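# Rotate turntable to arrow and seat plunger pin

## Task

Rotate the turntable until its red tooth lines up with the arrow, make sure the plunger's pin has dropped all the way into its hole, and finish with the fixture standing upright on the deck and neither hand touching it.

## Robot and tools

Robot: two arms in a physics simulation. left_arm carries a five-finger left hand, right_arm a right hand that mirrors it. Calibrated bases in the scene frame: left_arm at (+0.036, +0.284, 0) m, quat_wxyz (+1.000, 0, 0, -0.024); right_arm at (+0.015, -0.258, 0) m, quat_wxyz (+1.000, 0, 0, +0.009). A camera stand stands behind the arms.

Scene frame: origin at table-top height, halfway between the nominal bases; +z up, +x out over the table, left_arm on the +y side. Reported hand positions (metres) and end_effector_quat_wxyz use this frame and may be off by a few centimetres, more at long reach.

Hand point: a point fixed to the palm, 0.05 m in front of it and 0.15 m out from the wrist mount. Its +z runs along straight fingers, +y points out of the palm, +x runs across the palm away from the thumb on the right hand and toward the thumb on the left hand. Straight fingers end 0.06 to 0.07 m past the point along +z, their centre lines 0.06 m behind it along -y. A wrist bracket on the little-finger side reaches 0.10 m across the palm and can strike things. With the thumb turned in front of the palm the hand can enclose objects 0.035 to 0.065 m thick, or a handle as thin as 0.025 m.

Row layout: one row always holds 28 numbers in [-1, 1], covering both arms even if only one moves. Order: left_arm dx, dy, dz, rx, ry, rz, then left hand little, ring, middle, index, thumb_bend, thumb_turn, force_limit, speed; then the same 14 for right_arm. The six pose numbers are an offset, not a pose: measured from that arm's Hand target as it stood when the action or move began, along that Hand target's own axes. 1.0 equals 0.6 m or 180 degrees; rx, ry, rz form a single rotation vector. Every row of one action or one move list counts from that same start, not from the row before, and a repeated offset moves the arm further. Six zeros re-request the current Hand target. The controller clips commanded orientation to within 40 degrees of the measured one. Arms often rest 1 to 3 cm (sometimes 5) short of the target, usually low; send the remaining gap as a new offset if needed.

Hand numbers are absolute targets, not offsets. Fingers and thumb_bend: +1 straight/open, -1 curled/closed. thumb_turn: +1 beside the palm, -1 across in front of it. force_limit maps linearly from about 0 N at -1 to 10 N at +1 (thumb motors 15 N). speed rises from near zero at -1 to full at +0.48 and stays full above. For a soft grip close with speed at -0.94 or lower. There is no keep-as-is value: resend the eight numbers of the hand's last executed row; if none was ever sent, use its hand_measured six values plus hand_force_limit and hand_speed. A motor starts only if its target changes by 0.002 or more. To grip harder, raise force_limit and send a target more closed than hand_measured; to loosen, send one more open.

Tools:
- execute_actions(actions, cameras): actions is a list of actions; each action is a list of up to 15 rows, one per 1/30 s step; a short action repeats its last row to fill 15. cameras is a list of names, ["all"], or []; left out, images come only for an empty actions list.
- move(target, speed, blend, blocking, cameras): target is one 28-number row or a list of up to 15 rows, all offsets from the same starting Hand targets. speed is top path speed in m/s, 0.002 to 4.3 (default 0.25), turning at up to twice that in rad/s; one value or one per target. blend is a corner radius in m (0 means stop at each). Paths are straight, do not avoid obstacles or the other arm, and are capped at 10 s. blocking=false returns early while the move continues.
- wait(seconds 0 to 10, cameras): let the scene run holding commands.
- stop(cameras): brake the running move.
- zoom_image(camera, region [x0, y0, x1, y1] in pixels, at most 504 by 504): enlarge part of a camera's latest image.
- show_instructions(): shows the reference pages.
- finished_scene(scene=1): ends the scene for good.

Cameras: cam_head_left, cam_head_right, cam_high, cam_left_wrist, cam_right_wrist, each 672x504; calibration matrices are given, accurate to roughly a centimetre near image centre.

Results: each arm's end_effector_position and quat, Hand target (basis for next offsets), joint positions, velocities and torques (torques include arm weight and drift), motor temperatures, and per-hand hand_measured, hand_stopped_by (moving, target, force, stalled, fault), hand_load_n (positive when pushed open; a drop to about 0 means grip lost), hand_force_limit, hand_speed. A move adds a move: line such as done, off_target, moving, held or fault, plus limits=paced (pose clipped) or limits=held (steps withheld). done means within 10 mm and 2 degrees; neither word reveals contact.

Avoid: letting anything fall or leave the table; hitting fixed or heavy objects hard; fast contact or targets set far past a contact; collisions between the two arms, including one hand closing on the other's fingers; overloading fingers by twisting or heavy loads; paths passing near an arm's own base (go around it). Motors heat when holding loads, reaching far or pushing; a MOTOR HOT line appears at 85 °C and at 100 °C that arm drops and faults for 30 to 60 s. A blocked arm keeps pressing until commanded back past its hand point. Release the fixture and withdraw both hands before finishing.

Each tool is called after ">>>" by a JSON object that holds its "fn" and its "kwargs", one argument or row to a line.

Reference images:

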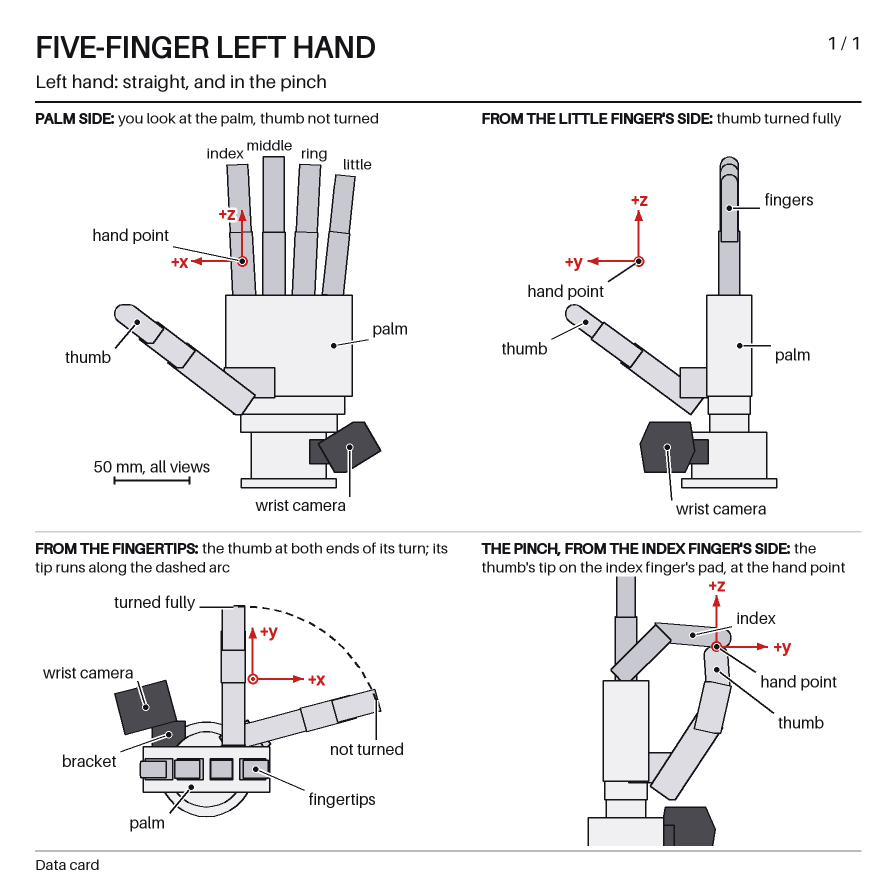

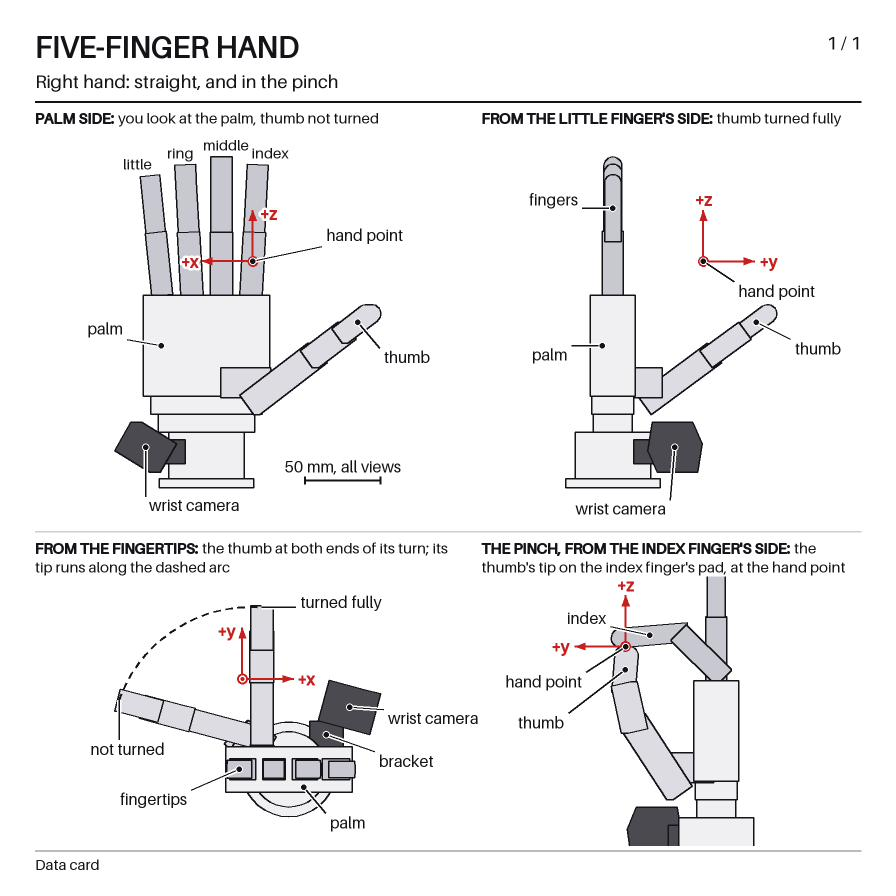

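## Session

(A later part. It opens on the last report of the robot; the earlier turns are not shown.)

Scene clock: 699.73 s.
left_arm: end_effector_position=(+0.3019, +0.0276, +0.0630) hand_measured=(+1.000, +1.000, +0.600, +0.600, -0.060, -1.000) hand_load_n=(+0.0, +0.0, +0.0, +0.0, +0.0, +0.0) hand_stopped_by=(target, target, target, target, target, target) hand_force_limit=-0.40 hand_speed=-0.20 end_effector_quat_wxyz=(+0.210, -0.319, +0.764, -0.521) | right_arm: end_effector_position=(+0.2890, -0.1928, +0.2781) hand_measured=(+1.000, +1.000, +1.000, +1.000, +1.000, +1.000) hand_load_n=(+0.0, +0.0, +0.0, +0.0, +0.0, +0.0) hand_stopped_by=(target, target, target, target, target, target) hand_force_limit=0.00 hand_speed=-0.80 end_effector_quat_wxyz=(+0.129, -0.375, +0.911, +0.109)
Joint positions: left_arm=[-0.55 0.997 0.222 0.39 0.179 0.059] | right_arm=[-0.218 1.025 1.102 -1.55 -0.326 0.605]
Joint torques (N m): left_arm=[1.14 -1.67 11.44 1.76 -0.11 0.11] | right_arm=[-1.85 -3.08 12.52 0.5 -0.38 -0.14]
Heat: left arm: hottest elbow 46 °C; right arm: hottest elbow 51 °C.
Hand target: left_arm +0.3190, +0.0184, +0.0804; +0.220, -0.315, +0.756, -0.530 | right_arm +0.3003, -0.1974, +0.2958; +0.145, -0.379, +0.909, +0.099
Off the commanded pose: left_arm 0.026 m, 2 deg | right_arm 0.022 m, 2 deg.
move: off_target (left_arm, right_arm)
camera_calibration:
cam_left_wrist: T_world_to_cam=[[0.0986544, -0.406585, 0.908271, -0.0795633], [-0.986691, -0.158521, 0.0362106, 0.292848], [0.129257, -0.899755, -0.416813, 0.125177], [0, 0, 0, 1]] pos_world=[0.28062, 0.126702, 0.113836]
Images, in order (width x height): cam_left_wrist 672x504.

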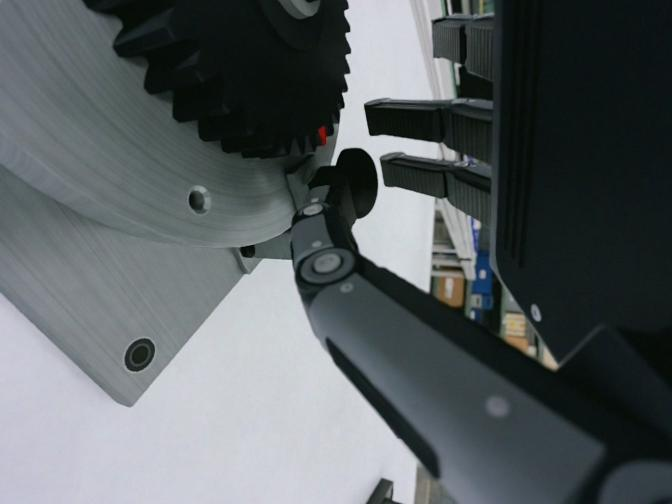

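>>> {"fn": "move", "kwargs": {
  "target": [
    [0,0,0,0,0,0,1,1,0.6,0.6,0.04,-1,-0.4,-0.2,0,0,0,0,0,0,1,1,1,1,1,1,0,-0.8],
    [0,0,0.005,0,0,0,1,1,0.6,0.6,0.04,-1,-0.4,-0.2,0,0,0,0,0,0,1,1,1,1,1,1,0,-0.8]
  ],
  "speed": 0.03,
  "cameras": ["cam_left_wrist"]
}}

>>> {"fn": "zoom_image", "kwargs": {
  "camera": "cam_left_wrist",
  "region": [200, 60, 440, 300]
}}

Scene clock: 712.53 s.
left_arm: end_effector_position=(+0.3014, +0.0283, +0.0584) hand_measured=(+1.000, +1.000, +0.600, +0.600, +0.040, -1.000) hand_load_n=(+0.0, +0.0, +0.0, +0.0, +0.0, +0.5) hand_stopped_by=(target, target, target, target, target, target) hand_force_limit=-0.40 hand_speed=-0.20 end_effector_quat_wxyz=(+0.207, -0.322, +0.766, -0.516) | right_arm: end_effector_position=(+0.2890, -0.1928, +0.2781) hand_measured=(+1.000, +1.000, +1.000, +1.000, +1.000, +1.000) hand_load_n=(+0.0, +0.0, +0.0, +0.0, +0.0, +0.0) hand_stopped_by=(target, target, target, target, target, target) hand_force_limit=0.00 hand_speed=-0.80 end_effector_quat_wxyz=(+0.129, -0.375, +0.911, +0.109)
Joint positions: left_arm=[-0.55 1.011 0.222 0.39 0.178 0.059] | right_arm=[-0.218 1.025 1.102 -1.55 -0.326 0.605]
Joint torques (N m): left_arm=[0.97 -1.73 11.67 2.18 -0.13 0.11] | right_arm=[-1.79 -3.14 12.56 0.51 -0.39 -0.13]
Heat: left arm: hottest elbow 47 °C; right arm: hottest elbow 51 °C.
Hand target: left_arm +0.3211, +0.0164, +0.0794; +0.220, -0.315, +0.756, -0.530 | right_arm +0.3003, -0.1974, +0.2958; +0.145, -0.379, +0.909, +0.099
Off the commanded pose: left_arm 0.031 m, 3 deg | right_arm 0.022 m, 2 deg.
move: off_target (left_arm, right_arm)
camera_calibration:
cam_left_wrist: T_world_to_cam=[[0.108854, -0.413662, 0.9039, -0.0776972], [-0.986028, -0.160278, 0.045394, 0.291951], [0.126098, -0.896211, -0.425329, 0.125233], [0, 0, 0, 1]] pos_world=[0.280538, 0.126888, 0.110243]
Images, in order (width x height): cam_left_wrist 672x504.

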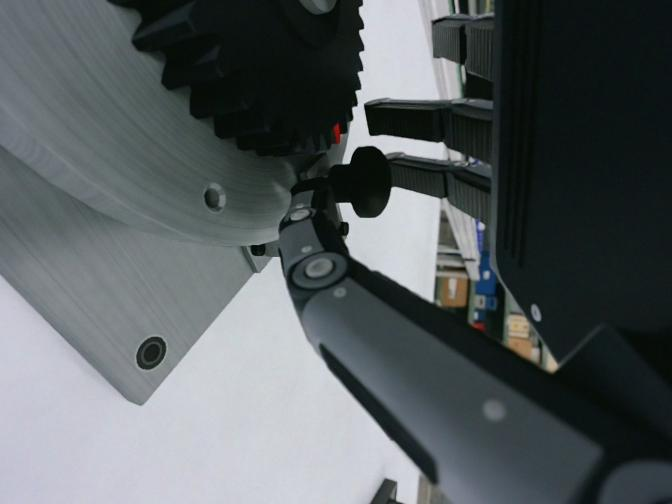

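Scaled by 2.100 from the camera's 672x504 image, which has a finer 960x720 frame.

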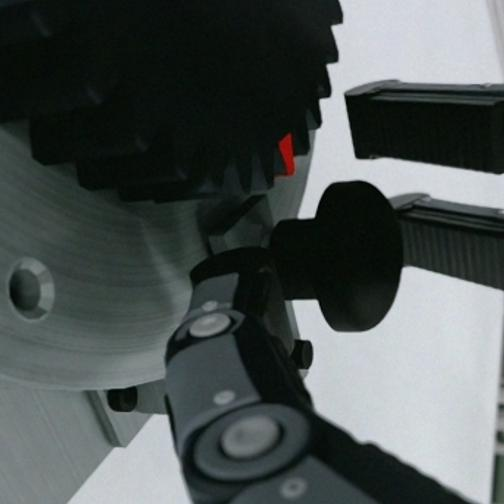

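>>> {"fn": "move", "kwargs": {
  "target": [
    [0,-0.006,0,0,0,0,1,1,0.6,0.6,-0.05,-1,-0.4,-0.2,0,0,0,0,0,0,1,1,1,1,1,1,0,-0.8]
  ],
  "speed": 0.03,
  "cameras": ["cam_left_wrist"]
}}

>>> {"fn": "zoom_image", "kwargs": {
  "camera": "cam_left_wrist",
  "region": [200, 60, 440, 300]
}}

Scene clock: 720.57 s.
left_arm: end_effector_position=(+0.3043, +0.0265, +0.0623) hand_measured=(+1.000, +1.000, +0.600, +0.600, -0.050, -1.000) hand_load_n=(+0.0, +0.0, +0.0, +0.0, +0.5, +0.0) hand_stopped_by=(target, target, target, target, target, target) hand_force_limit=-0.40 hand_speed=-0.20 end_effector_quat_wxyz=(+0.209, -0.321, +0.765, -0.518) | right_arm: end_effector_position=(+0.2890, -0.1928, +0.2781) hand_measured=(+1.000, +1.000, +1.000, +1.000, +1.000, +1.000) hand_load_n=(+0.0, -0.5, +0.0, +0.0, +0.0, +0.0) hand_stopped_by=(target, target, target, target, target, target) hand_force_limit=0.00 hand_speed=-0.80 end_effector_quat_wxyz=(+0.129, -0.375, +0.911, +0.109)
Joint positions: left_arm=[-0.55 1.011 0.23 0.39 0.177 0.059] | right_arm=[-0.218 1.025 1.102 -1.55 -0.326 0.605]
Joint torques (N m): left_arm=[0.85 -2.26 11.73 1.58 -0.14 0.11] | right_arm=[-1.73 -3.02 12.56 0.51 -0.39 -0.14]
Heat: left arm: hottest elbow 47 °C; right arm: hottest elbow 51 °C.
Hand target: left_arm +0.3220, +0.0155, +0.0828; +0.220, -0.315, +0.756, -0.530 | right_arm +0.3003, -0.1974, +0.2958; +0.145, -0.379, +0.909, +0.099
Off the commanded pose: left_arm 0.029 m, 2 deg | right_arm 0.022 m, 2 deg.
move: off_target (left_arm, right_arm)
camera_calibration:
cam_left_wrist: T_world_to_cam=[[0.103015, -0.409762, 0.906357, -0.0807216], [-0.98621, -0.160735, 0.0394228, 0.294786], [0.129529, -0.897919, -0.42067, 0.123607], [0, 0, 0, 1]] pos_world=[0.283026, 0.125295, 0.113539]
Images, in order (width x height): cam_left_wrist 672x504.

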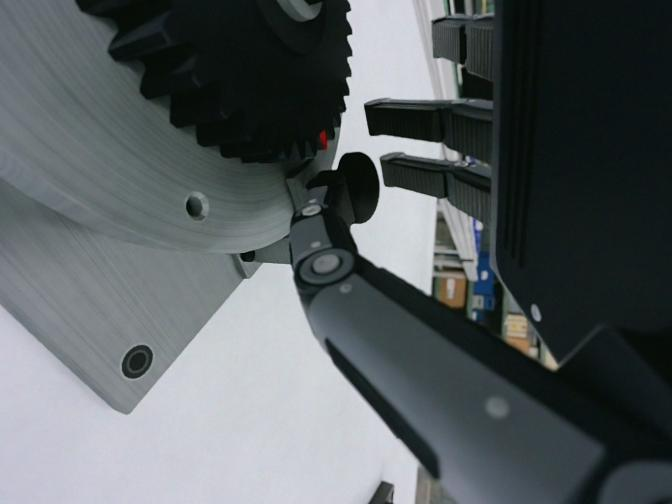

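Scaled by 2.100 from the camera's 672x504 image, which has a finer 960x720 frame.

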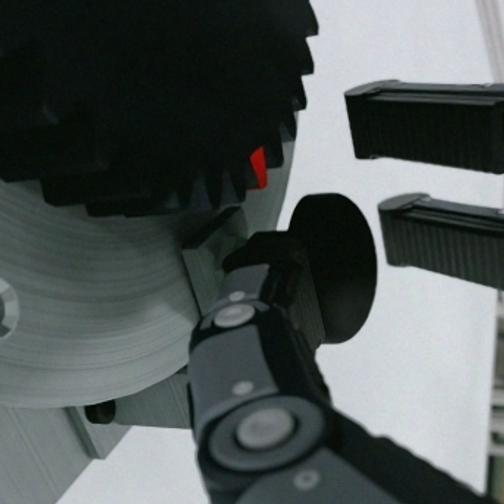

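>>> {"fn": "move", "kwargs": {
  "target": [
    [0.0117,0,0.003,0,0,0,1,1,0.6,0.6,0.01,-1,-0.4,-0.2,0,0,0,0,0,0,1,1,1,1,1,1,0,-0.8]
  ],
  "speed": 0.03,
  "cameras": ["cam_left_wrist"]
}}

>>> {"fn": "zoom_image", "kwargs": {
  "camera": "cam_left_wrist",
  "region": [200, 60, 440, 300]
}}

Scene clock: 728.17 s.
left_arm: end_effector_position=(+0.3041, +0.0237, +0.0630) hand_measured=(+1.000, +1.000, +0.600, +0.600, +0.010, -1.000) hand_load_n=(+0.0, +0.0, +0.0, +0.0, +0.0, +0.0) hand_stopped_by=(target, target, target, target, target, target) hand_force_limit=-0.40 hand_speed=-0.20 end_effector_quat_wxyz=(+0.215, -0.320, +0.765, -0.516) | right_arm: end_effector_position=(+0.2890, -0.1928, +0.2781) hand_measured=(+1.000, +1.000, +1.000, +1.000, +1.000, +1.000) hand_load_n=(+0.0, +0.0, +0.0, +0.0, +0.0, +0.0) hand_stopped_by=(target, target, target, target, target, target) hand_force_limit=0.00 hand_speed=-0.80 end_effector_quat_wxyz=(+0.129, -0.375, +0.911, +0.109)
Joint positions: left_arm=[-0.571 1.011 0.233 0.39 0.149 0.059] | right_arm=[-0.218 1.025 1.102 -1.55 -0.326 0.605]
Joint torques (N m): left_arm=[0.21 -1.9 11.55 1.85 -0.15 0] | right_arm=[-1.79 -3.02 12.55 0.51 -0.38 -0.14]
Motor temperatures (°C): left_arm=[30 28 49 28 29 30] | right_arm=[27 30 51 26 29 29]
Heat: left arm: hottest elbow 49 °C; right arm: hottest elbow 51 °C.
Hand target: left_arm +0.3182, +0.0093, +0.0823; +0.220, -0.315, +0.756, -0.530 | right_arm +0.3003, -0.1974, +0.2958; +0.145, -0.379, +0.909, +0.099
Off the commanded pose: left_arm 0.028 m, 2 deg | right_arm 0.022 m, 2 deg.
move: off_target (left_arm, right_arm)
camera_calibration:
cam_left_wrist: T_world_to_cam=[[0.0975794, -0.415796, 0.904208, -0.0806202], [-0.985659, -0.166059, 0.0300082, 0.294577], [0.137674, -0.894169, -0.426037, 0.119201], [0, 0, 0, 1]] pos_world=[0.281808, 0.121981, 0.114842]
Images, in order (width x height): cam_left_wrist 672x504.

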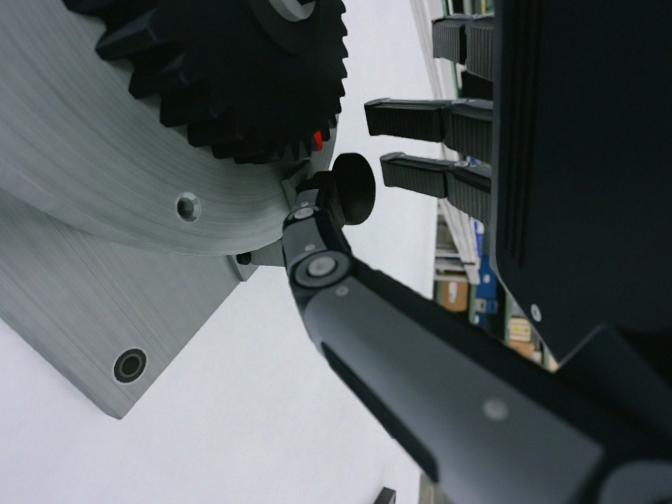

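Scaled by 2.100 from the camera's 672x504 image, which has a finer 960x720 frame.

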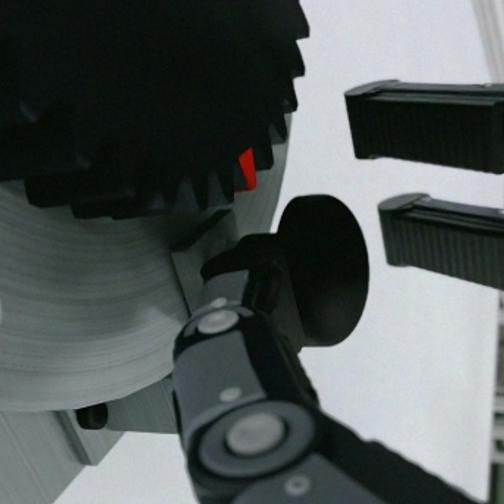

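>>> {"fn": "execute_actions", "kwargs": {
  "actions": [
    [[0,0,0,0,0,0,1,1,-0.1,-0.1,0.01,-1,-0.5,-0.92,0,0,0,0,0,0,1,1,1,1,1,1,0,-0.8]]
  ],
  "cameras": ["cam_left_wrist"]
}}

>>> {"fn": "zoom_image", "kwargs": {
  "camera": "cam_left_wrist",
  "region": [200, 60, 440, 300]
}}

Scene clock: 735.07 s.
left_arm: end_effector_position=(+0.3044, +0.0234, +0.0631) hand_measured=(+1.000, +1.000, +0.234, +0.160, +0.010, -1.000) hand_load_n=(+0.0, +0.0, +1.0, +3.0, +2.5, +0.0) hand_stopped_by=(target, target, force, force, target, target) hand_force_limit=-0.50 hand_speed=-0.92 end_effector_quat_wxyz=(+0.215, -0.320, +0.765, -0.516) | right_arm: end_effector_position=(+0.2890, -0.1928, +0.2781) hand_measured=(+1.000, +1.000, +1.000, +1.000, +1.000, +1.000) hand_load_n=(+0.0, +0.0, +0.0, +0.0, +0.0, +0.0) hand_stopped_by=(target, target, target, target, target, target) hand_force_limit=0.00 hand_speed=-0.80 end_effector_quat_wxyz=(+0.129, -0.375, +0.911, +0.109)
Joint positions: left_arm=[-0.571 1.012 0.234 0.39 0.149 0.059] | right_arm=[-0.218 1.025 1.102 -1.55 -0.326 0.605]
Joint torques (N m): left_arm=[0.21 -1.96 11.44 1.87 -0.13 -0.01] | right_arm=[-1.79 -3.02 12.55 0.5 -0.39 -0.14]
Heat: left arm: hottest elbow 48 °C; right arm: hottest elbow 51 °C.
Hand target: left_arm +0.3181, +0.0094, +0.0821; +0.220, -0.315, +0.756, -0.530 | right_arm +0.3003, -0.1974, +0.2958; +0.145, -0.379, +0.909, +0.099
Off the commanded pose: left_arm 0.027 m, 2 deg | right_arm 0.022 m, 2 deg.
camera_calibration:
cam_left_wrist: T_world_to_cam=[[0.0975031, -0.415892, 0.904172, -0.0808273], [-0.985668, -0.166024, 0.0299253, 0.294827], [0.137669, -0.894131, -0.426119, 0.118941], [0, 0, 0, 1]] pos_world=[0.282108, 0.121681, 0.114942]
Images, in order (width x height): cam_left_wrist 672x504.

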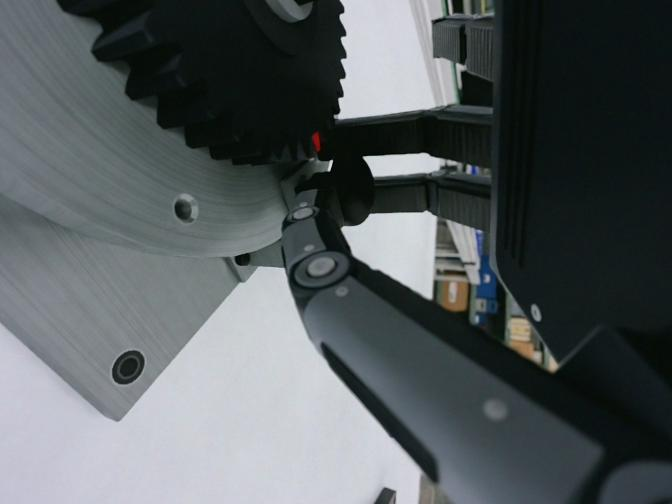

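Scaled by 2.100 from the camera's 672x504 image, which has a finer 960x720 frame.

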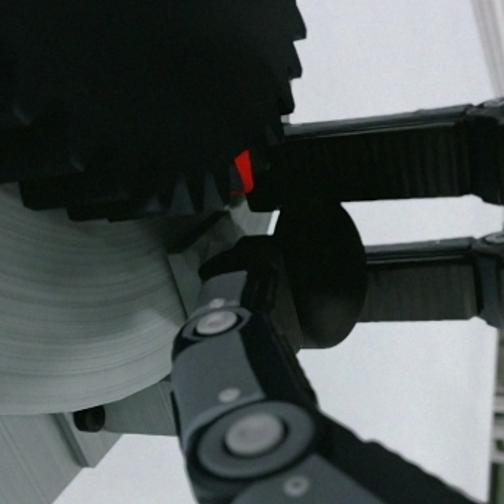

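>>> {"fn": "execute_actions", "kwargs": {
  "actions": [
    [[0,0,0,0,0,0,1,1,-0.13,-0.13,0.01,-1,-0.15,-0.94,0,0,0,0,0,0,1,1,1,1,1,1,0,-0.8]]
  ],
  "cameras": ["cam_left_wrist"]
}}

>>> {"fn": "zoom_image", "kwargs": {
  "camera": "cam_left_wrist",
  "region": [200, 60, 440, 300]
}}

Scene clock: 738.90 s.
left_arm: end_effector_position=(+0.3049, +0.0230, +0.0633) hand_measured=(+1.000, +1.000, +0.146, +0.150, +0.012, -1.000) hand_load_n=(+0.0, +0.0, +4.5, +1.5, +5.0, +0.0) hand_stopped_by=(target, target, force, force, target, target) hand_force_limit=-0.15 hand_speed=-0.94 end_effector_quat_wxyz=(+0.215, -0.320, +0.765, -0.516) | right_arm: end_effector_position=(+0.2890, -0.1928, +0.2781) hand_measured=(+1.000, +1.000, +1.000, +1.000, +1.000, +1.000) hand_load_n=(+0.0, +0.0, +0.0, +0.0, +0.0, +0.0) hand_stopped_by=(target, target, target, target, target, target) hand_force_limit=0.00 hand_speed=-0.80 end_effector_quat_wxyz=(+0.129, -0.375, +0.911, +0.109)
Joint positions: left_arm=[-0.572 1.013 0.236 0.39 0.148 0.059] | right_arm=[-0.218 1.025 1.102 -1.55 -0.326 0.605]
Joint torques (N m): left_arm=[0.26 -2.08 11.34 1.89 -0.12 -0.01] | right_arm=[-1.73 -3.14 12.52 0.5 -0.39 -0.14]
Heat: left arm: hottest elbow 49 °C; right arm: hottest elbow 51 °C.
Hand target: left_arm +0.3183, +0.0094, +0.0822; +0.220, -0.315, +0.756, -0.530 | right_arm +0.3003, -0.1974, +0.2958; +0.145, -0.379, +0.909, +0.099
Off the commanded pose: left_arm 0.027 m, 2 deg | right_arm 0.022 m, 2 deg.
camera_calibration:
cam_left_wrist: T_world_to_cam=[[0.09749, -0.416101, 0.904077, -0.081142], [-0.985612, -0.166393, 0.0296998, 0.295319], [0.138074, -0.893965, -0.426336, 0.118578], [0, 0, 0, 1]] pos_world=[0.282607, 0.121381, 0.115142]
Images, in order (width x height): cam_left_wrist 672x504.

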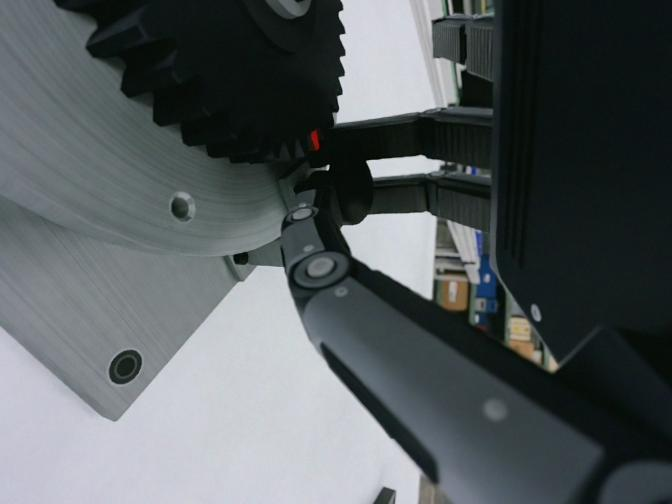

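Scaled by 2.100 from the camera's 672x504 image, which has a finer 960x720 frame.

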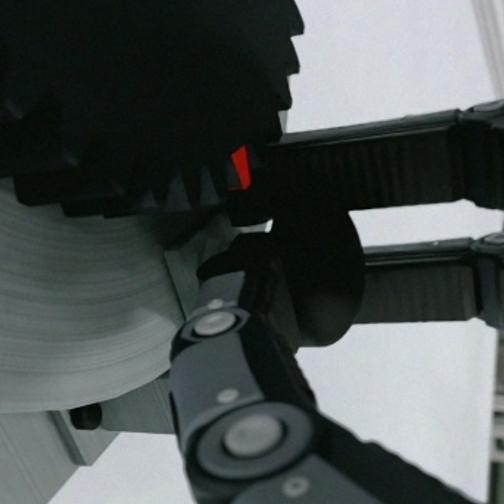

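>>> {"fn": "move", "kwargs": {
  "target": [0,-0.0188,-0.0068,0,0,0,1,1,-0.13,-0.13,0.01,-1,-0.15,-0.94,0,0,0,0,0,0,1,1,1,1,1,1,0,-0.8],
  "speed": 0.02,
  "cameras": ["cam_left_wrist"]
}}

>>> {"fn": "zoom_image", "kwargs": {
  "camera": "cam_left_wrist",
  "region": [200, 60, 440, 300]
}}

Scene clock: 743.60 s.
left_arm: end_effector_position=(+0.3048, +0.0235, +0.0648) hand_measured=(+1.000, +1.000, +0.146, +0.150, +0.012, -1.000) hand_load_n=(+0.5, +0.0, +6.5, +3.0, +6.0, +0.5) hand_stopped_by=(target, target, force, force, target, target) hand_force_limit=-0.15 hand_speed=-0.94 end_effector_quat_wxyz=(+0.211, -0.324, +0.770, -0.508) | right_arm: end_effector_position=(+0.2890, -0.1928, +0.2781) hand_measured=(+1.000, +1.000, +1.000, +1.000, +1.000, +1.000) hand_load_n=(+0.0, +0.0, +0.0, +0.0, +0.0, +0.0) hand_stopped_by=(target, target, target, target, target, target) hand_force_limit=0.00 hand_speed=-0.80 end_effector_quat_wxyz=(+0.129, -0.375, +0.911, +0.109)
Joint positions: left_arm=[-0.572 1 0.253 0.337 0.145 0.059] | right_arm=[-0.218 1.025 1.102 -1.55 -0.326 0.605]
Joint torques (N m): left_arm=[0.26 -4.13 11.67 1.43 -0.03 0] | right_arm=[-1.79 -3.14 12.55 0.5 -0.39 -0.14]
Heat: left arm: hottest elbow 50 °C; right arm: hottest elbow 51 °C.
Hand target: left_arm +0.3183, +0.0094, +0.0942; +0.220, -0.315, +0.756, -0.530 | right_arm +0.3003, -0.1974, +0.2958; +0.145, -0.379, +0.909, +0.099
Off the commanded pose: left_arm 0.035 m, 3 deg | right_arm 0.022 m, 2 deg.
move: off_target (left_arm, right_arm)
camera_calibration:
cam_left_wrist: T_world_to_cam=[[0.114348, -0.428367, 0.89634, -0.0867054], [-0.984609, -0.16891, 0.0448856, 0.294009], [0.132173, -0.887677, -0.441089, 0.122271], [0, 0, 0, 1]] pos_world=[0.283237, 0.121056, 0.118453]
Images, in order (width x height): cam_left_wrist 672x504.

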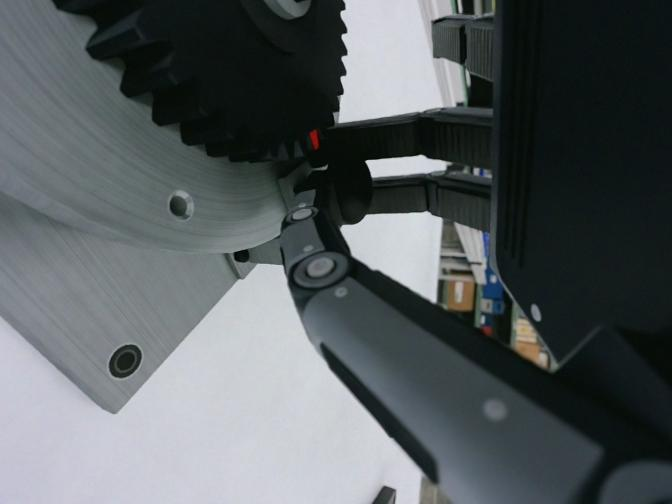

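Scaled by 2.100 from the camera's 672x504 image, which has a finer 960x720 frame.

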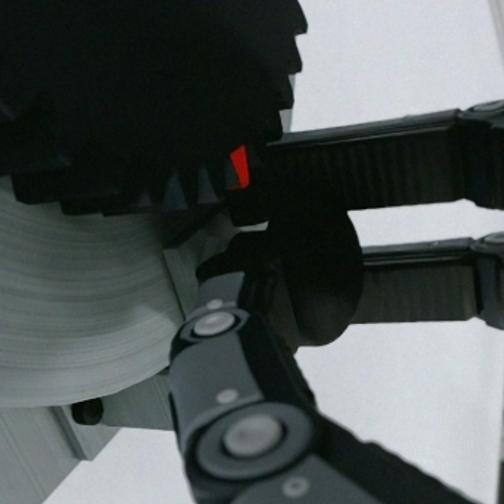

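>>> {"fn": "move", "kwargs": {
  "target": [0,-0.0125,-0.0045,0,0,0,1,1,-0.13,-0.13,0.01,-1,-0.15,-0.94,0,0,0,0,0,0,1,1,1,1,1,1,0,-0.8],
  "speed": 0.02,
  "cameras": ["cam_left_wrist"]
}}

>>> {"fn": "zoom_image", "kwargs": {
  "camera": "cam_left_wrist",
  "region": [200, 60, 440, 300]
}}

Scene clock: 748.97 s.
left_arm: end_effector_position=(+0.3066, +0.0223, +0.0795) hand_measured=(+1.000, +1.000, +0.146, +0.150, +0.010, -1.000) hand_load_n=(+0.0, +0.0, +0.0, +0.0, +0.5, +0.0) hand_stopped_by=(target, target, force, force, target, target) hand_force_limit=-0.15 hand_speed=-0.94 end_effector_quat_wxyz=(+0.216, -0.320, +0.765, -0.516) | right_arm: end_effector_position=(+0.2890, -0.1928, +0.2781) hand_measured=(+1.000, +1.000, +1.000, +1.000, +1.000, +1.000) hand_load_n=(+0.0, +0.0, +0.0, +0.0, +0.0, +0.0) hand_stopped_by=(target, target, target, target, target, target) hand_force_limit=0.00 hand_speed=-0.80 end_effector_quat_wxyz=(+0.129, -0.375, +0.911, +0.109)
Joint positions: left_arm=[-0.572 0.953 0.266 0.299 0.145 0.059] | right_arm=[-0.218 1.025 1.102 -1.55 -0.326 0.605]
Joint torques (N m): left_arm=[0.32 -2.61 12.08 1.33 -0.01 0] | right_arm=[-1.73 -3.08 12.56 0.5 -0.39 -0.14]
Heat: left arm: hottest elbow 50 °C; right arm: hottest elbow 51 °C.
Hand target: left_arm +0.3183, +0.0093, +0.1022; +0.220, -0.315, +0.756, -0.530 | right_arm +0.3003, -0.1974, +0.2958; +0.145, -0.379, +0.909, +0.099
Off the commanded pose: left_arm 0.029 m, 2 deg | right_arm 0.022 m, 2 deg.
move: off_target (left_arm, right_arm)
camera_calibration:
cam_left_wrist: T_world_to_cam=[[0.0984669, -0.417071, 0.903524, -0.0964888], [-0.985205, -0.168832, 0.0294346, 0.296374], [0.140268, -0.893055, -0.427525, 0.123938], [0, 0, 0, 1]] pos_world=[0.284106, 0.120478, 0.131443]
Images, in order (width x height): cam_left_wrist 672x504.

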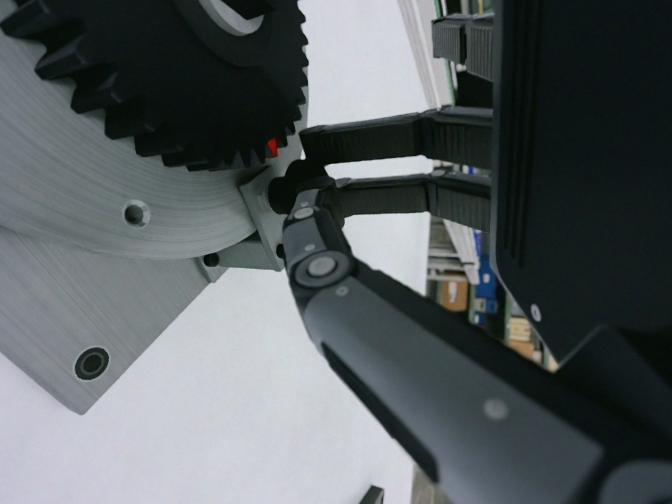

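Scaled by 2.100 from the camera's 672x504 image, which has a finer 960x720 frame.

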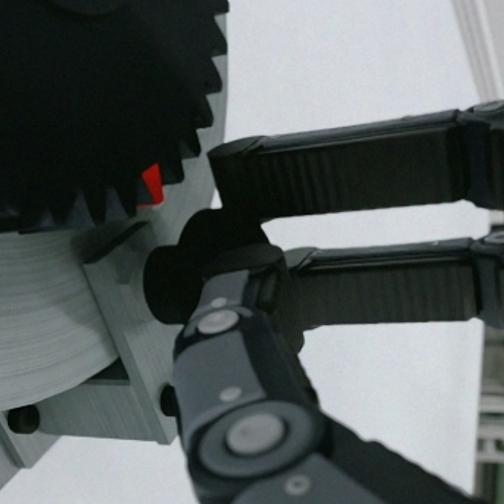

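>>> {"fn": "move", "kwargs": {
  "target": [
    [0,0,0,0,0,0,1,1,0.6,0.6,0.01,-1,-0.4,-0.2,0,0,0,0,0,0,1,1,1,1,1,1,0,-0.8],
    [0,-0.047,-0.017,0,0,0,1,1,0.6,0.6,0.01,-1,-0.4,-0.2,0,0,0,0,0,0,1,1,1,1,1,1,0,-0.8],
    [0.0115,-0.0465,0.0168,-0.222,0,0,-1,-1,-0.3,-0.3,1,1,-0.4,0.1,0,0,0,0,0,0,1,1,1,1,1,1,0,-0.8]
  ],
  "speed": [0.05,0.08,0.12],
  "cameras": ["cam_left_wrist","cam_head_left","cam_high","cam_head_right"]
}}

Scene clock: 941.13 s.
left_arm: end_effector_position=(+0.3154, +0.0038, +0.1088) hand_measured=(-1.000, -1.000, -0.300, -0.300, +1.000, +1.000) hand_load_n=(+0.0, +0.0, +0.5, +0.0, +0.0, +0.0) hand_stopped_by=(target, target, target, target, target, target) hand_force_limit=-0.40 hand_speed=0.10 end_effector_quat_wxyz=(+0.093, -0.380, +0.891, -0.230) | right_arm: end_effector_position=(+0.2890, -0.1928, +0.2781) hand_measured=(+1.000, +1.000, +1.000, +1.000, +1.000, +1.000) hand_load_n=(+0.0, +0.0, +0.0, +0.0, +0.0, +0.0) hand_stopped_by=(target, target, target, target, target, target) hand_force_limit=0.00 hand_speed=-0.80 end_effector_quat_wxyz=(+0.129, -0.375, +0.911, +0.109)
Joint positions: left_arm=[-0.647 1.244 0.874 -0.702 0.043 0.059] | right_arm=[-0.218 1.025 1.102 -1.55 -0.326 0.605]
Joint torques (N m): left_arm=[0.21 -5.66 13.07 0.54 -0.14 0.15] | right_arm=[-1.73 -3.08 12.53 0.5 -0.39 -0.13]
Heat: left arm: hottest elbow 52 °C; right arm: hottest elbow 53 °C.
Hand target: left_arm +0.3269, -0.0090, +0.1250; +0.099, -0.371, +0.892, -0.240 | right_arm +0.3003, -0.1974, +0.2958; +0.145, -0.379, +0.909, +0.099
Off the commanded pose: left_arm 0.024 m, 2 deg | right_arm 0.022 m, 2 deg.
move: off_target (left_arm, right_arm); target 3's new numbers were sent with left_arm's hand 0.024 m and 2 deg from that target
camera_calibration:
cam_left_wrist: T_world_to_cam=[[0.458085, -0.753479, 0.471623, -0.196756], [-0.872565, -0.279881, 0.400371, 0.225535], [-0.169673, -0.594926, -0.785668, 0.254425], [0, 0, 0, 1]] pos_world=[0.330094, 0.0662356, 0.20239]
Images, in order (width x height): cam_head_left 672x504, cam_head_right 672x504, cam_high 672x504, cam_left_wrist 672x504.

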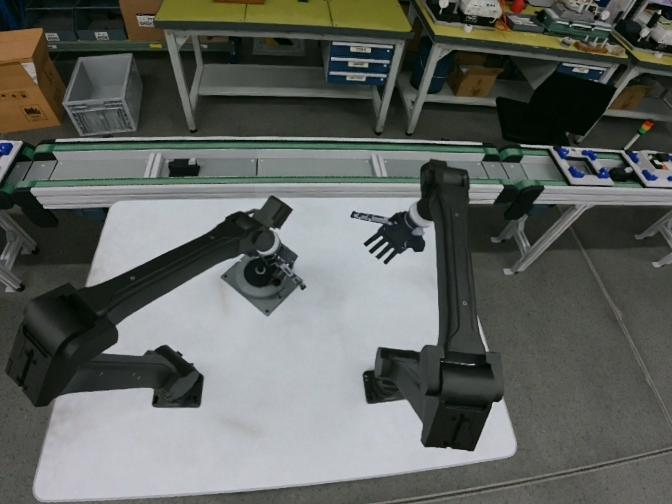

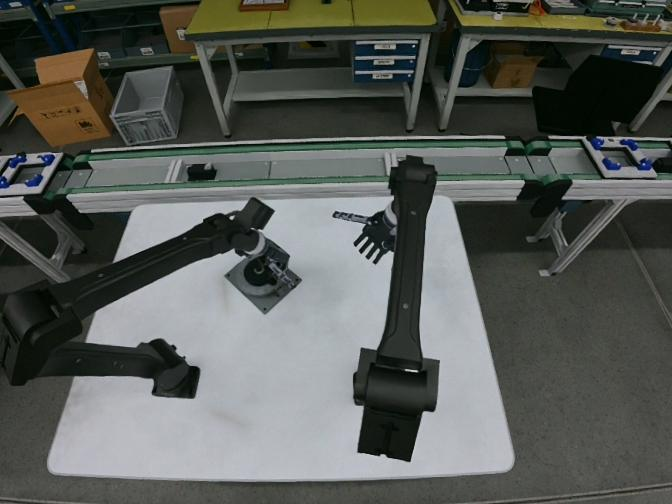

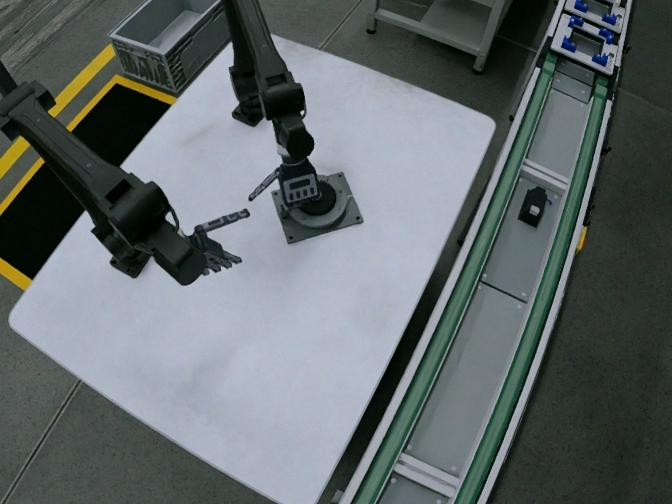

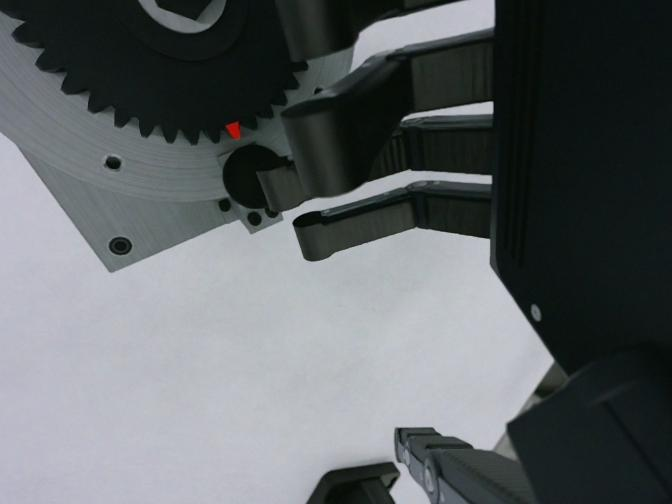

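>>> {"fn": "zoom_image", "kwargs": {
  "camera": "cam_left_wrist",
  "region": [160, 80, 400, 320]
}}

Scaled by 2.100 from the camera's 672x504 image, which has a finer 960x720 frame.

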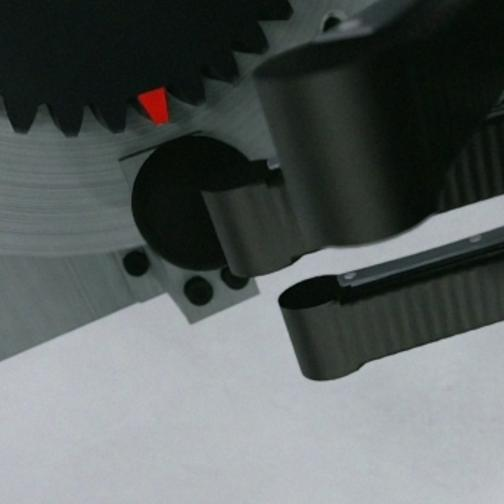

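>>> {"fn": "move", "kwargs": {
  "target": [0.0038,-0.0225,0.0208,0,0,0,-1,-1,-0.3,-1,1,1,-0.4,0.1,0,0,0,0,0,0,1,1,1,1,1,1,0,-0.8],
  "speed": 0.08,
  "cameras": ["cam_left_wrist"]
}}

>>> {"fn": "zoom_image", "kwargs": {
  "camera": "cam_left_wrist",
  "region": [160, 80, 400, 320]
}}

Scene clock: 1000.77 s.
left_arm: end_effector_position=(+0.3230, -0.0063, +0.1041) hand_measured=(-1.000, -1.000, -0.300, -1.000, +1.000, +1.000) hand_load_n=(+0.0, +0.0, +0.0, +0.0, +0.0, -0.5) hand_stopped_by=(target, target, target, target, target, target) hand_force_limit=-0.40 hand_speed=0.10 end_effector_quat_wxyz=(+0.090, -0.377, +0.895, -0.222) | right_arm: end_effector_position=(+0.2890, -0.1928, +0.2781) hand_measured=(+1.000, +1.000, +1.000, +1.000, +1.000, +1.000) hand_load_n=(+0.0, +0.0, +0.0, +0.0, +0.0, +0.0) hand_stopped_by=(target, target, target, target, target, target) hand_force_limit=0.00 hand_speed=-0.80 end_effector_quat_wxyz=(+0.129, -0.375, +0.911, +0.109)
Joint positions: left_arm=[-0.656 1.295 0.908 -0.702 0.039 0.059] | right_arm=[-0.218 1.025 1.102 -1.55 -0.326 0.605]
Joint torques (N m): left_arm=[0.21 -6.24 12.93 1.22 -0.16 0.07] | right_arm=[-1.79 -3.14 12.55 0.5 -0.38 -0.14]
Motor temperatures (°C): left_arm=[30 28 59 28 29 30] | right_arm=[27 30 53 26 29 29]
Heat: left arm: hottest elbow 59 °C; right arm: hottest elbow 53 °C.
Hand target: left_arm +0.3381, -0.0233, +0.1211; +0.099, -0.371, +0.892, -0.240 | right_arm +0.3003, -0.1974, +0.2958; +0.145, -0.379, +0.909, +0.099
Off the commanded pose: left_arm 0.028 m, 2 deg | right_arm 0.022 m, 2 deg.
move: off_target (left_arm, right_arm)
camera_calibration:
cam_left_wrist: T_world_to_cam=[[0.457387, -0.762992, 0.456771, -0.203931], [-0.870452, -0.279032, 0.40553, 0.230036], [-0.181962, -0.583082, -0.791774, 0.250597], [0, 0, 0, 1]] pos_world=[0.33911, 0.0547079, 0.198279]
Images, in order (width x height): cam_left_wrist 672x504.

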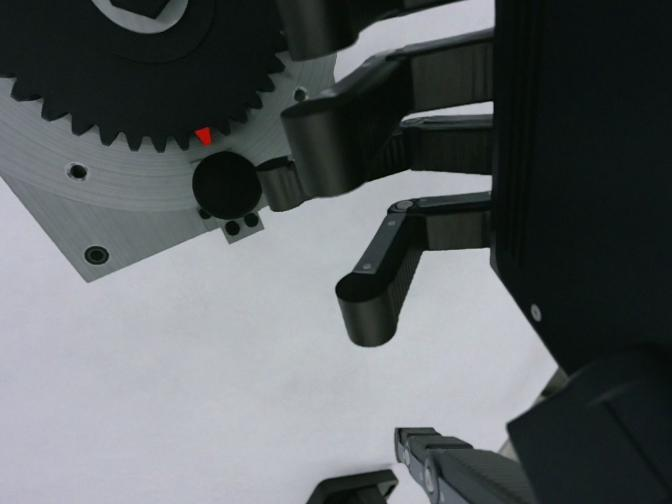

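Scaled by 2.100 from the camera's 672x504 image, which has a finer 960x720 frame.

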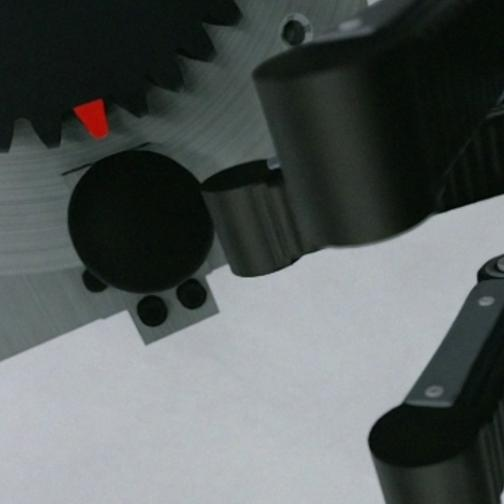

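>>> {"fn": "move", "kwargs": {
  "target": [0,0.0035,0.0385,0,0,0,-1,-1,-0.3,-1,1,1,-0.4,0.1,0,0,0,0,0,0,1,1,1,1,1,1,0,-0.8],
  "speed": 0.08,
  "cameras": ["cam_left_wrist"]
}}

>>> {"fn": "zoom_image", "kwargs": {
  "camera": "cam_left_wrist",
  "region": [160, 80, 400, 320]
}}

Scene clock: 1008.70 s.
left_arm: end_effector_position=(+0.3312, -0.0138, +0.0881) hand_measured=(-1.000, -1.000, -0.300, -1.000, +1.000, +1.000) hand_load_n=(+0.0, +0.0, +0.0, +0.0, +0.0, +0.0) hand_stopped_by=(target, target, target, target, target, target) hand_force_limit=-0.40 hand_speed=0.10 end_effector_quat_wxyz=(+0.090, -0.376, +0.895, -0.221) | right_arm: end_effector_position=(+0.2890, -0.1928, +0.2781) hand_measured=(+1.000, +1.000, +1.000, +1.000, +1.000, +1.000) hand_load_n=(+0.0, +0.0, +0.0, +0.0, +0.0, +0.0) hand_stopped_by=(target, target, target, target, target, target) hand_force_limit=0.00 hand_speed=-0.80 end_effector_quat_wxyz=(+0.129, -0.375, +0.911, +0.109)
Joint positions: left_arm=[-0.658 1.344 0.909 -0.654 0.038 0.059] | right_arm=[-0.218 1.025 1.102 -1.55 -0.326 0.605]
Joint torques (N m): left_arm=[0.21 -6.77 11.77 1.73 -0.16 0.05] | right_arm=[-1.79 -3.08 12.56 0.53 -0.39 -0.14]
Motor temperatures (°C): left_arm=[30 28 60 28 29 30] | right_arm=[27 29 54 26 29 29]
Heat: left arm: hottest elbow 60 °C; right arm: hottest elbow 54 °C.
Hand target: left_arm +0.3449, -0.0300, +0.0998; +0.099, -0.371, +0.892, -0.240 | right_arm +0.3003, -0.1974, +0.2958; +0.145, -0.379, +0.909, +0.099
Off the commanded pose: left_arm 0.025 m, 3 deg | right_arm 0.022 m, 2 deg.
move: off_target (left_arm, right_arm)
camera_calibration:
cam_left_wrist: T_world_to_cam=[[0.456817, -0.76423, 0.45527, -0.205858], [-0.870543, -0.278804, 0.405491, 0.241547], [-0.182958, -0.581567, -0.792657, 0.23554], [0, 0, 0, 1]] pos_world=[0.34741, 0.0470044, 0.182478]
Images, in order (width x height): cam_left_wrist 672x504.

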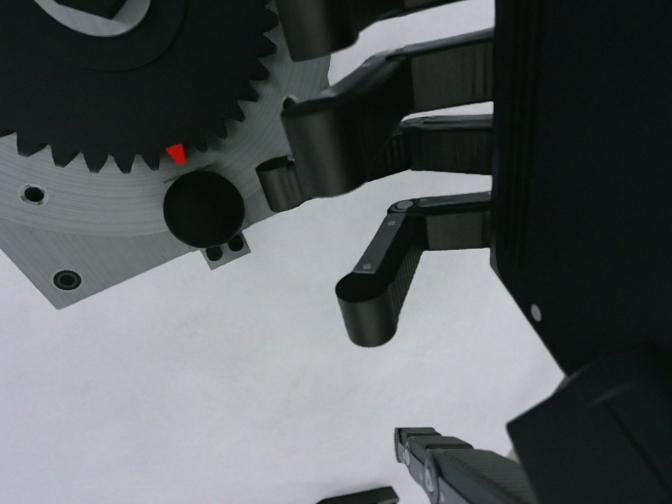

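Scaled by 2.100 from the camera's 672x504 image, which has a finer 960x720 frame.

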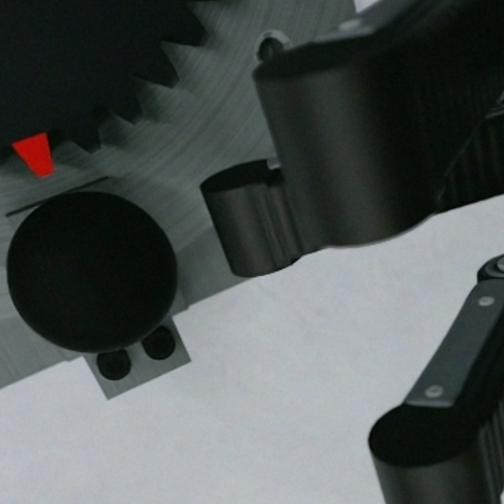

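>>> {"fn": "move", "kwargs": {
  "target": [0,0.0184,0.0318,0,0,0,-1,-1,-0.3,-1,1,1,-0.4,0.1,0,0,0,0,0,0,1,1,1,1,1,1,0,-0.8],
  "speed": 0.05,
  "cameras": ["cam_left_wrist"]
}}

>>> {"fn": "zoom_image", "kwargs": {
  "camera": "cam_left_wrist",
  "region": [160, 80, 400, 320]
}}

Scene clock: 1022.90 s.
left_arm: end_effector_position=(+0.3432, -0.0242, +0.0812) hand_measured=(-1.000, -1.000, -0.300, -1.000, +1.000, +1.000) hand_load_n=(+0.0, +0.0, +0.0, +0.0, +0.0, -0.5) hand_stopped_by=(target, target, target, target, target, target) hand_force_limit=-0.40 hand_speed=0.10 end_effector_quat_wxyz=(+0.098, -0.374, +0.891, -0.237) | right_arm: end_effector_position=(+0.2890, -0.1928, +0.2781) hand_measured=(+1.000, +1.000, +1.000, +1.000, +1.000, +1.000) hand_load_n=(+0.0, +0.0, +0.0, +0.0, +0.0, +0.0) hand_stopped_by=(target, target, target, target, target, target) hand_force_limit=0.00 hand_speed=-0.80 end_effector_quat_wxyz=(+0.129, -0.375, +0.911, +0.109)
Joint positions: left_arm=[-0.658 1.373 0.909 -0.589 0.038 0.059] | right_arm=[-0.218 1.025 1.102 -1.55 -0.326 0.605]
Joint torques (N m): left_arm=[0.15 -7 8.85 1.84 -0.16 0.05] | right_arm=[-1.96 -3.08 12.56 0.51 -0.39 -0.14]
Motor temperatures (°C): left_arm=[30 28 59 28 29 30] | right_arm=[27 29 54 26 29 29]
Heat: left arm: hottest elbow 59 °C; right arm: hottest elbow 54 °C.
Hand target: left_arm +0.3448, -0.0301, +0.0777; +0.099, -0.371, +0.892, -0.240 | right_arm +0.3003, -0.1974, +0.2958; +0.145, -0.379, +0.909, +0.099
Off the commanded pose: left_arm 0.007 m, 1 deg | right_arm 0.022 m, 2 deg.
move: off_target (right_arm)
camera_calibration:
cam_left_wrist: T_world_to_cam=[[0.443576, -0.753362, 0.485475, -0.213657], [-0.881576, -0.269188, 0.387763, 0.257343], [-0.161442, -0.599986, -0.783552, 0.217557], [0, 0, 0, 1]] pos_world=[0.356763, 0.0388438, 0.174404]
Images, in order (width x height): cam_left_wrist 672x504.

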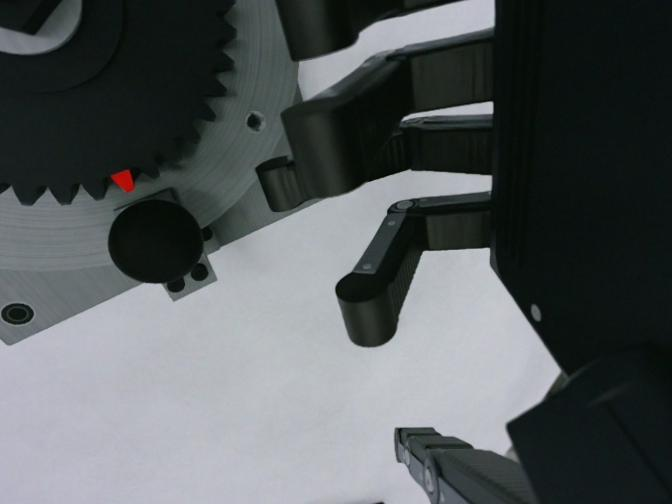

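Scaled by 2.100 from the camera's 672x504 image, which has a finer 960x720 frame.

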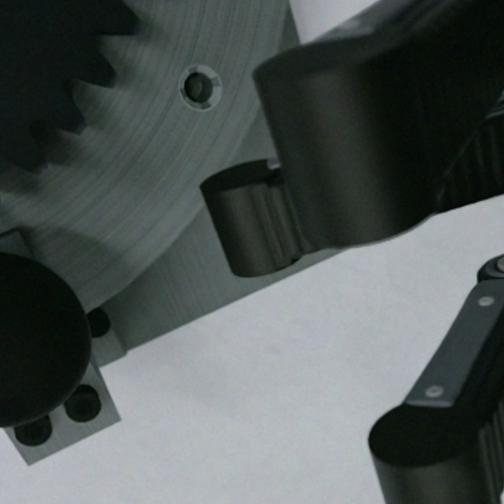

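>>> {"fn": "move", "kwargs": {
  "target": [0,0.0131,0.0227,0,0,0,-1,-1,-0.3,-1,1,1,-0.4,0.1,0,0,0,0,0,0,1,1,1,1,1,1,0,-0.8],
  "speed": 0.05,
  "cameras": ["cam_left_wrist"]
}}

Scene clock: 1027.83 s.
left_arm: end_effector_position=(+0.3479, -0.0283, +0.0712) hand_measured=(-1.000, -1.000, -0.300, -1.000, +1.000, +1.000) hand_load_n=(+0.0, +0.0, +0.0, +0.5, +0.0, -0.5) hand_stopped_by=(target, target, target, target, target, target) hand_force_limit=-0.40 hand_speed=0.10 end_effector_quat_wxyz=(+0.101, -0.373, +0.890, -0.243) | right_arm: end_effector_position=(+0.2890, -0.1928, +0.2781) hand_measured=(+1.000, +1.000, +1.000, +1.000, +1.000, +1.000) hand_load_n=(+0.0, +0.0, +0.0, +0.0, +0.0, +0.0) hand_stopped_by=(target, target, target, target, target, target) hand_force_limit=0.00 hand_speed=-0.80 end_effector_quat_wxyz=(+0.129, -0.375, +0.911, +0.109)
Joint positions: left_arm=[-0.658 1.396 0.898 -0.543 0.038 0.059] | right_arm=[-0.218 1.025 1.102 -1.55 -0.326 0.605]
Joint torques (N m): left_arm=[0.15 -7.18 7.65 1.88 -0.16 0.05] | right_arm=[-1.79 -3.08 12.57 0.51 -0.39 -0.14]
Motor temperatures (°C): left_arm=[30 28 58 28 29 30] | right_arm=[27 29 54 26 29 29]
Heat: left arm: hottest elbow 58 °C; right arm: hottest elbow 54 °C.
Hand target: left_arm +0.3448, -0.0302, +0.0621; +0.099, -0.371, +0.892, -0.240 | right_arm +0.3003, -0.1974, +0.2958; +0.145, -0.379, +0.909, +0.099
Off the commanded pose: left_arm 0.010 m, 1 deg | right_arm 0.022 m, 2 deg.
move: off_target (right_arm)
camera_calibration:
cam_left_wrist: T_world_to_cam=[[0.438584, -0.749088, 0.496499, -0.212975], [-0.885496, -0.265888, 0.381052, 0.266181], [-0.153428, -0.606771, -0.779929, 0.20489], [0, 0, 0, 1]] pos_world=[0.360546, 0.0355586, 0.164113]
Images, in order (width x height): cam_left_wrist 672x504.

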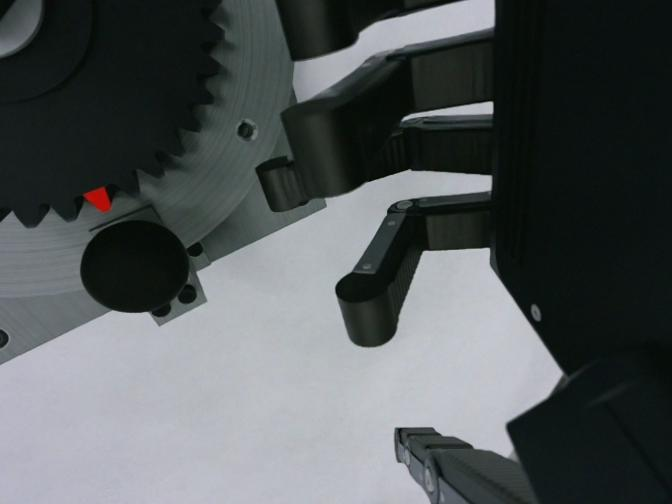

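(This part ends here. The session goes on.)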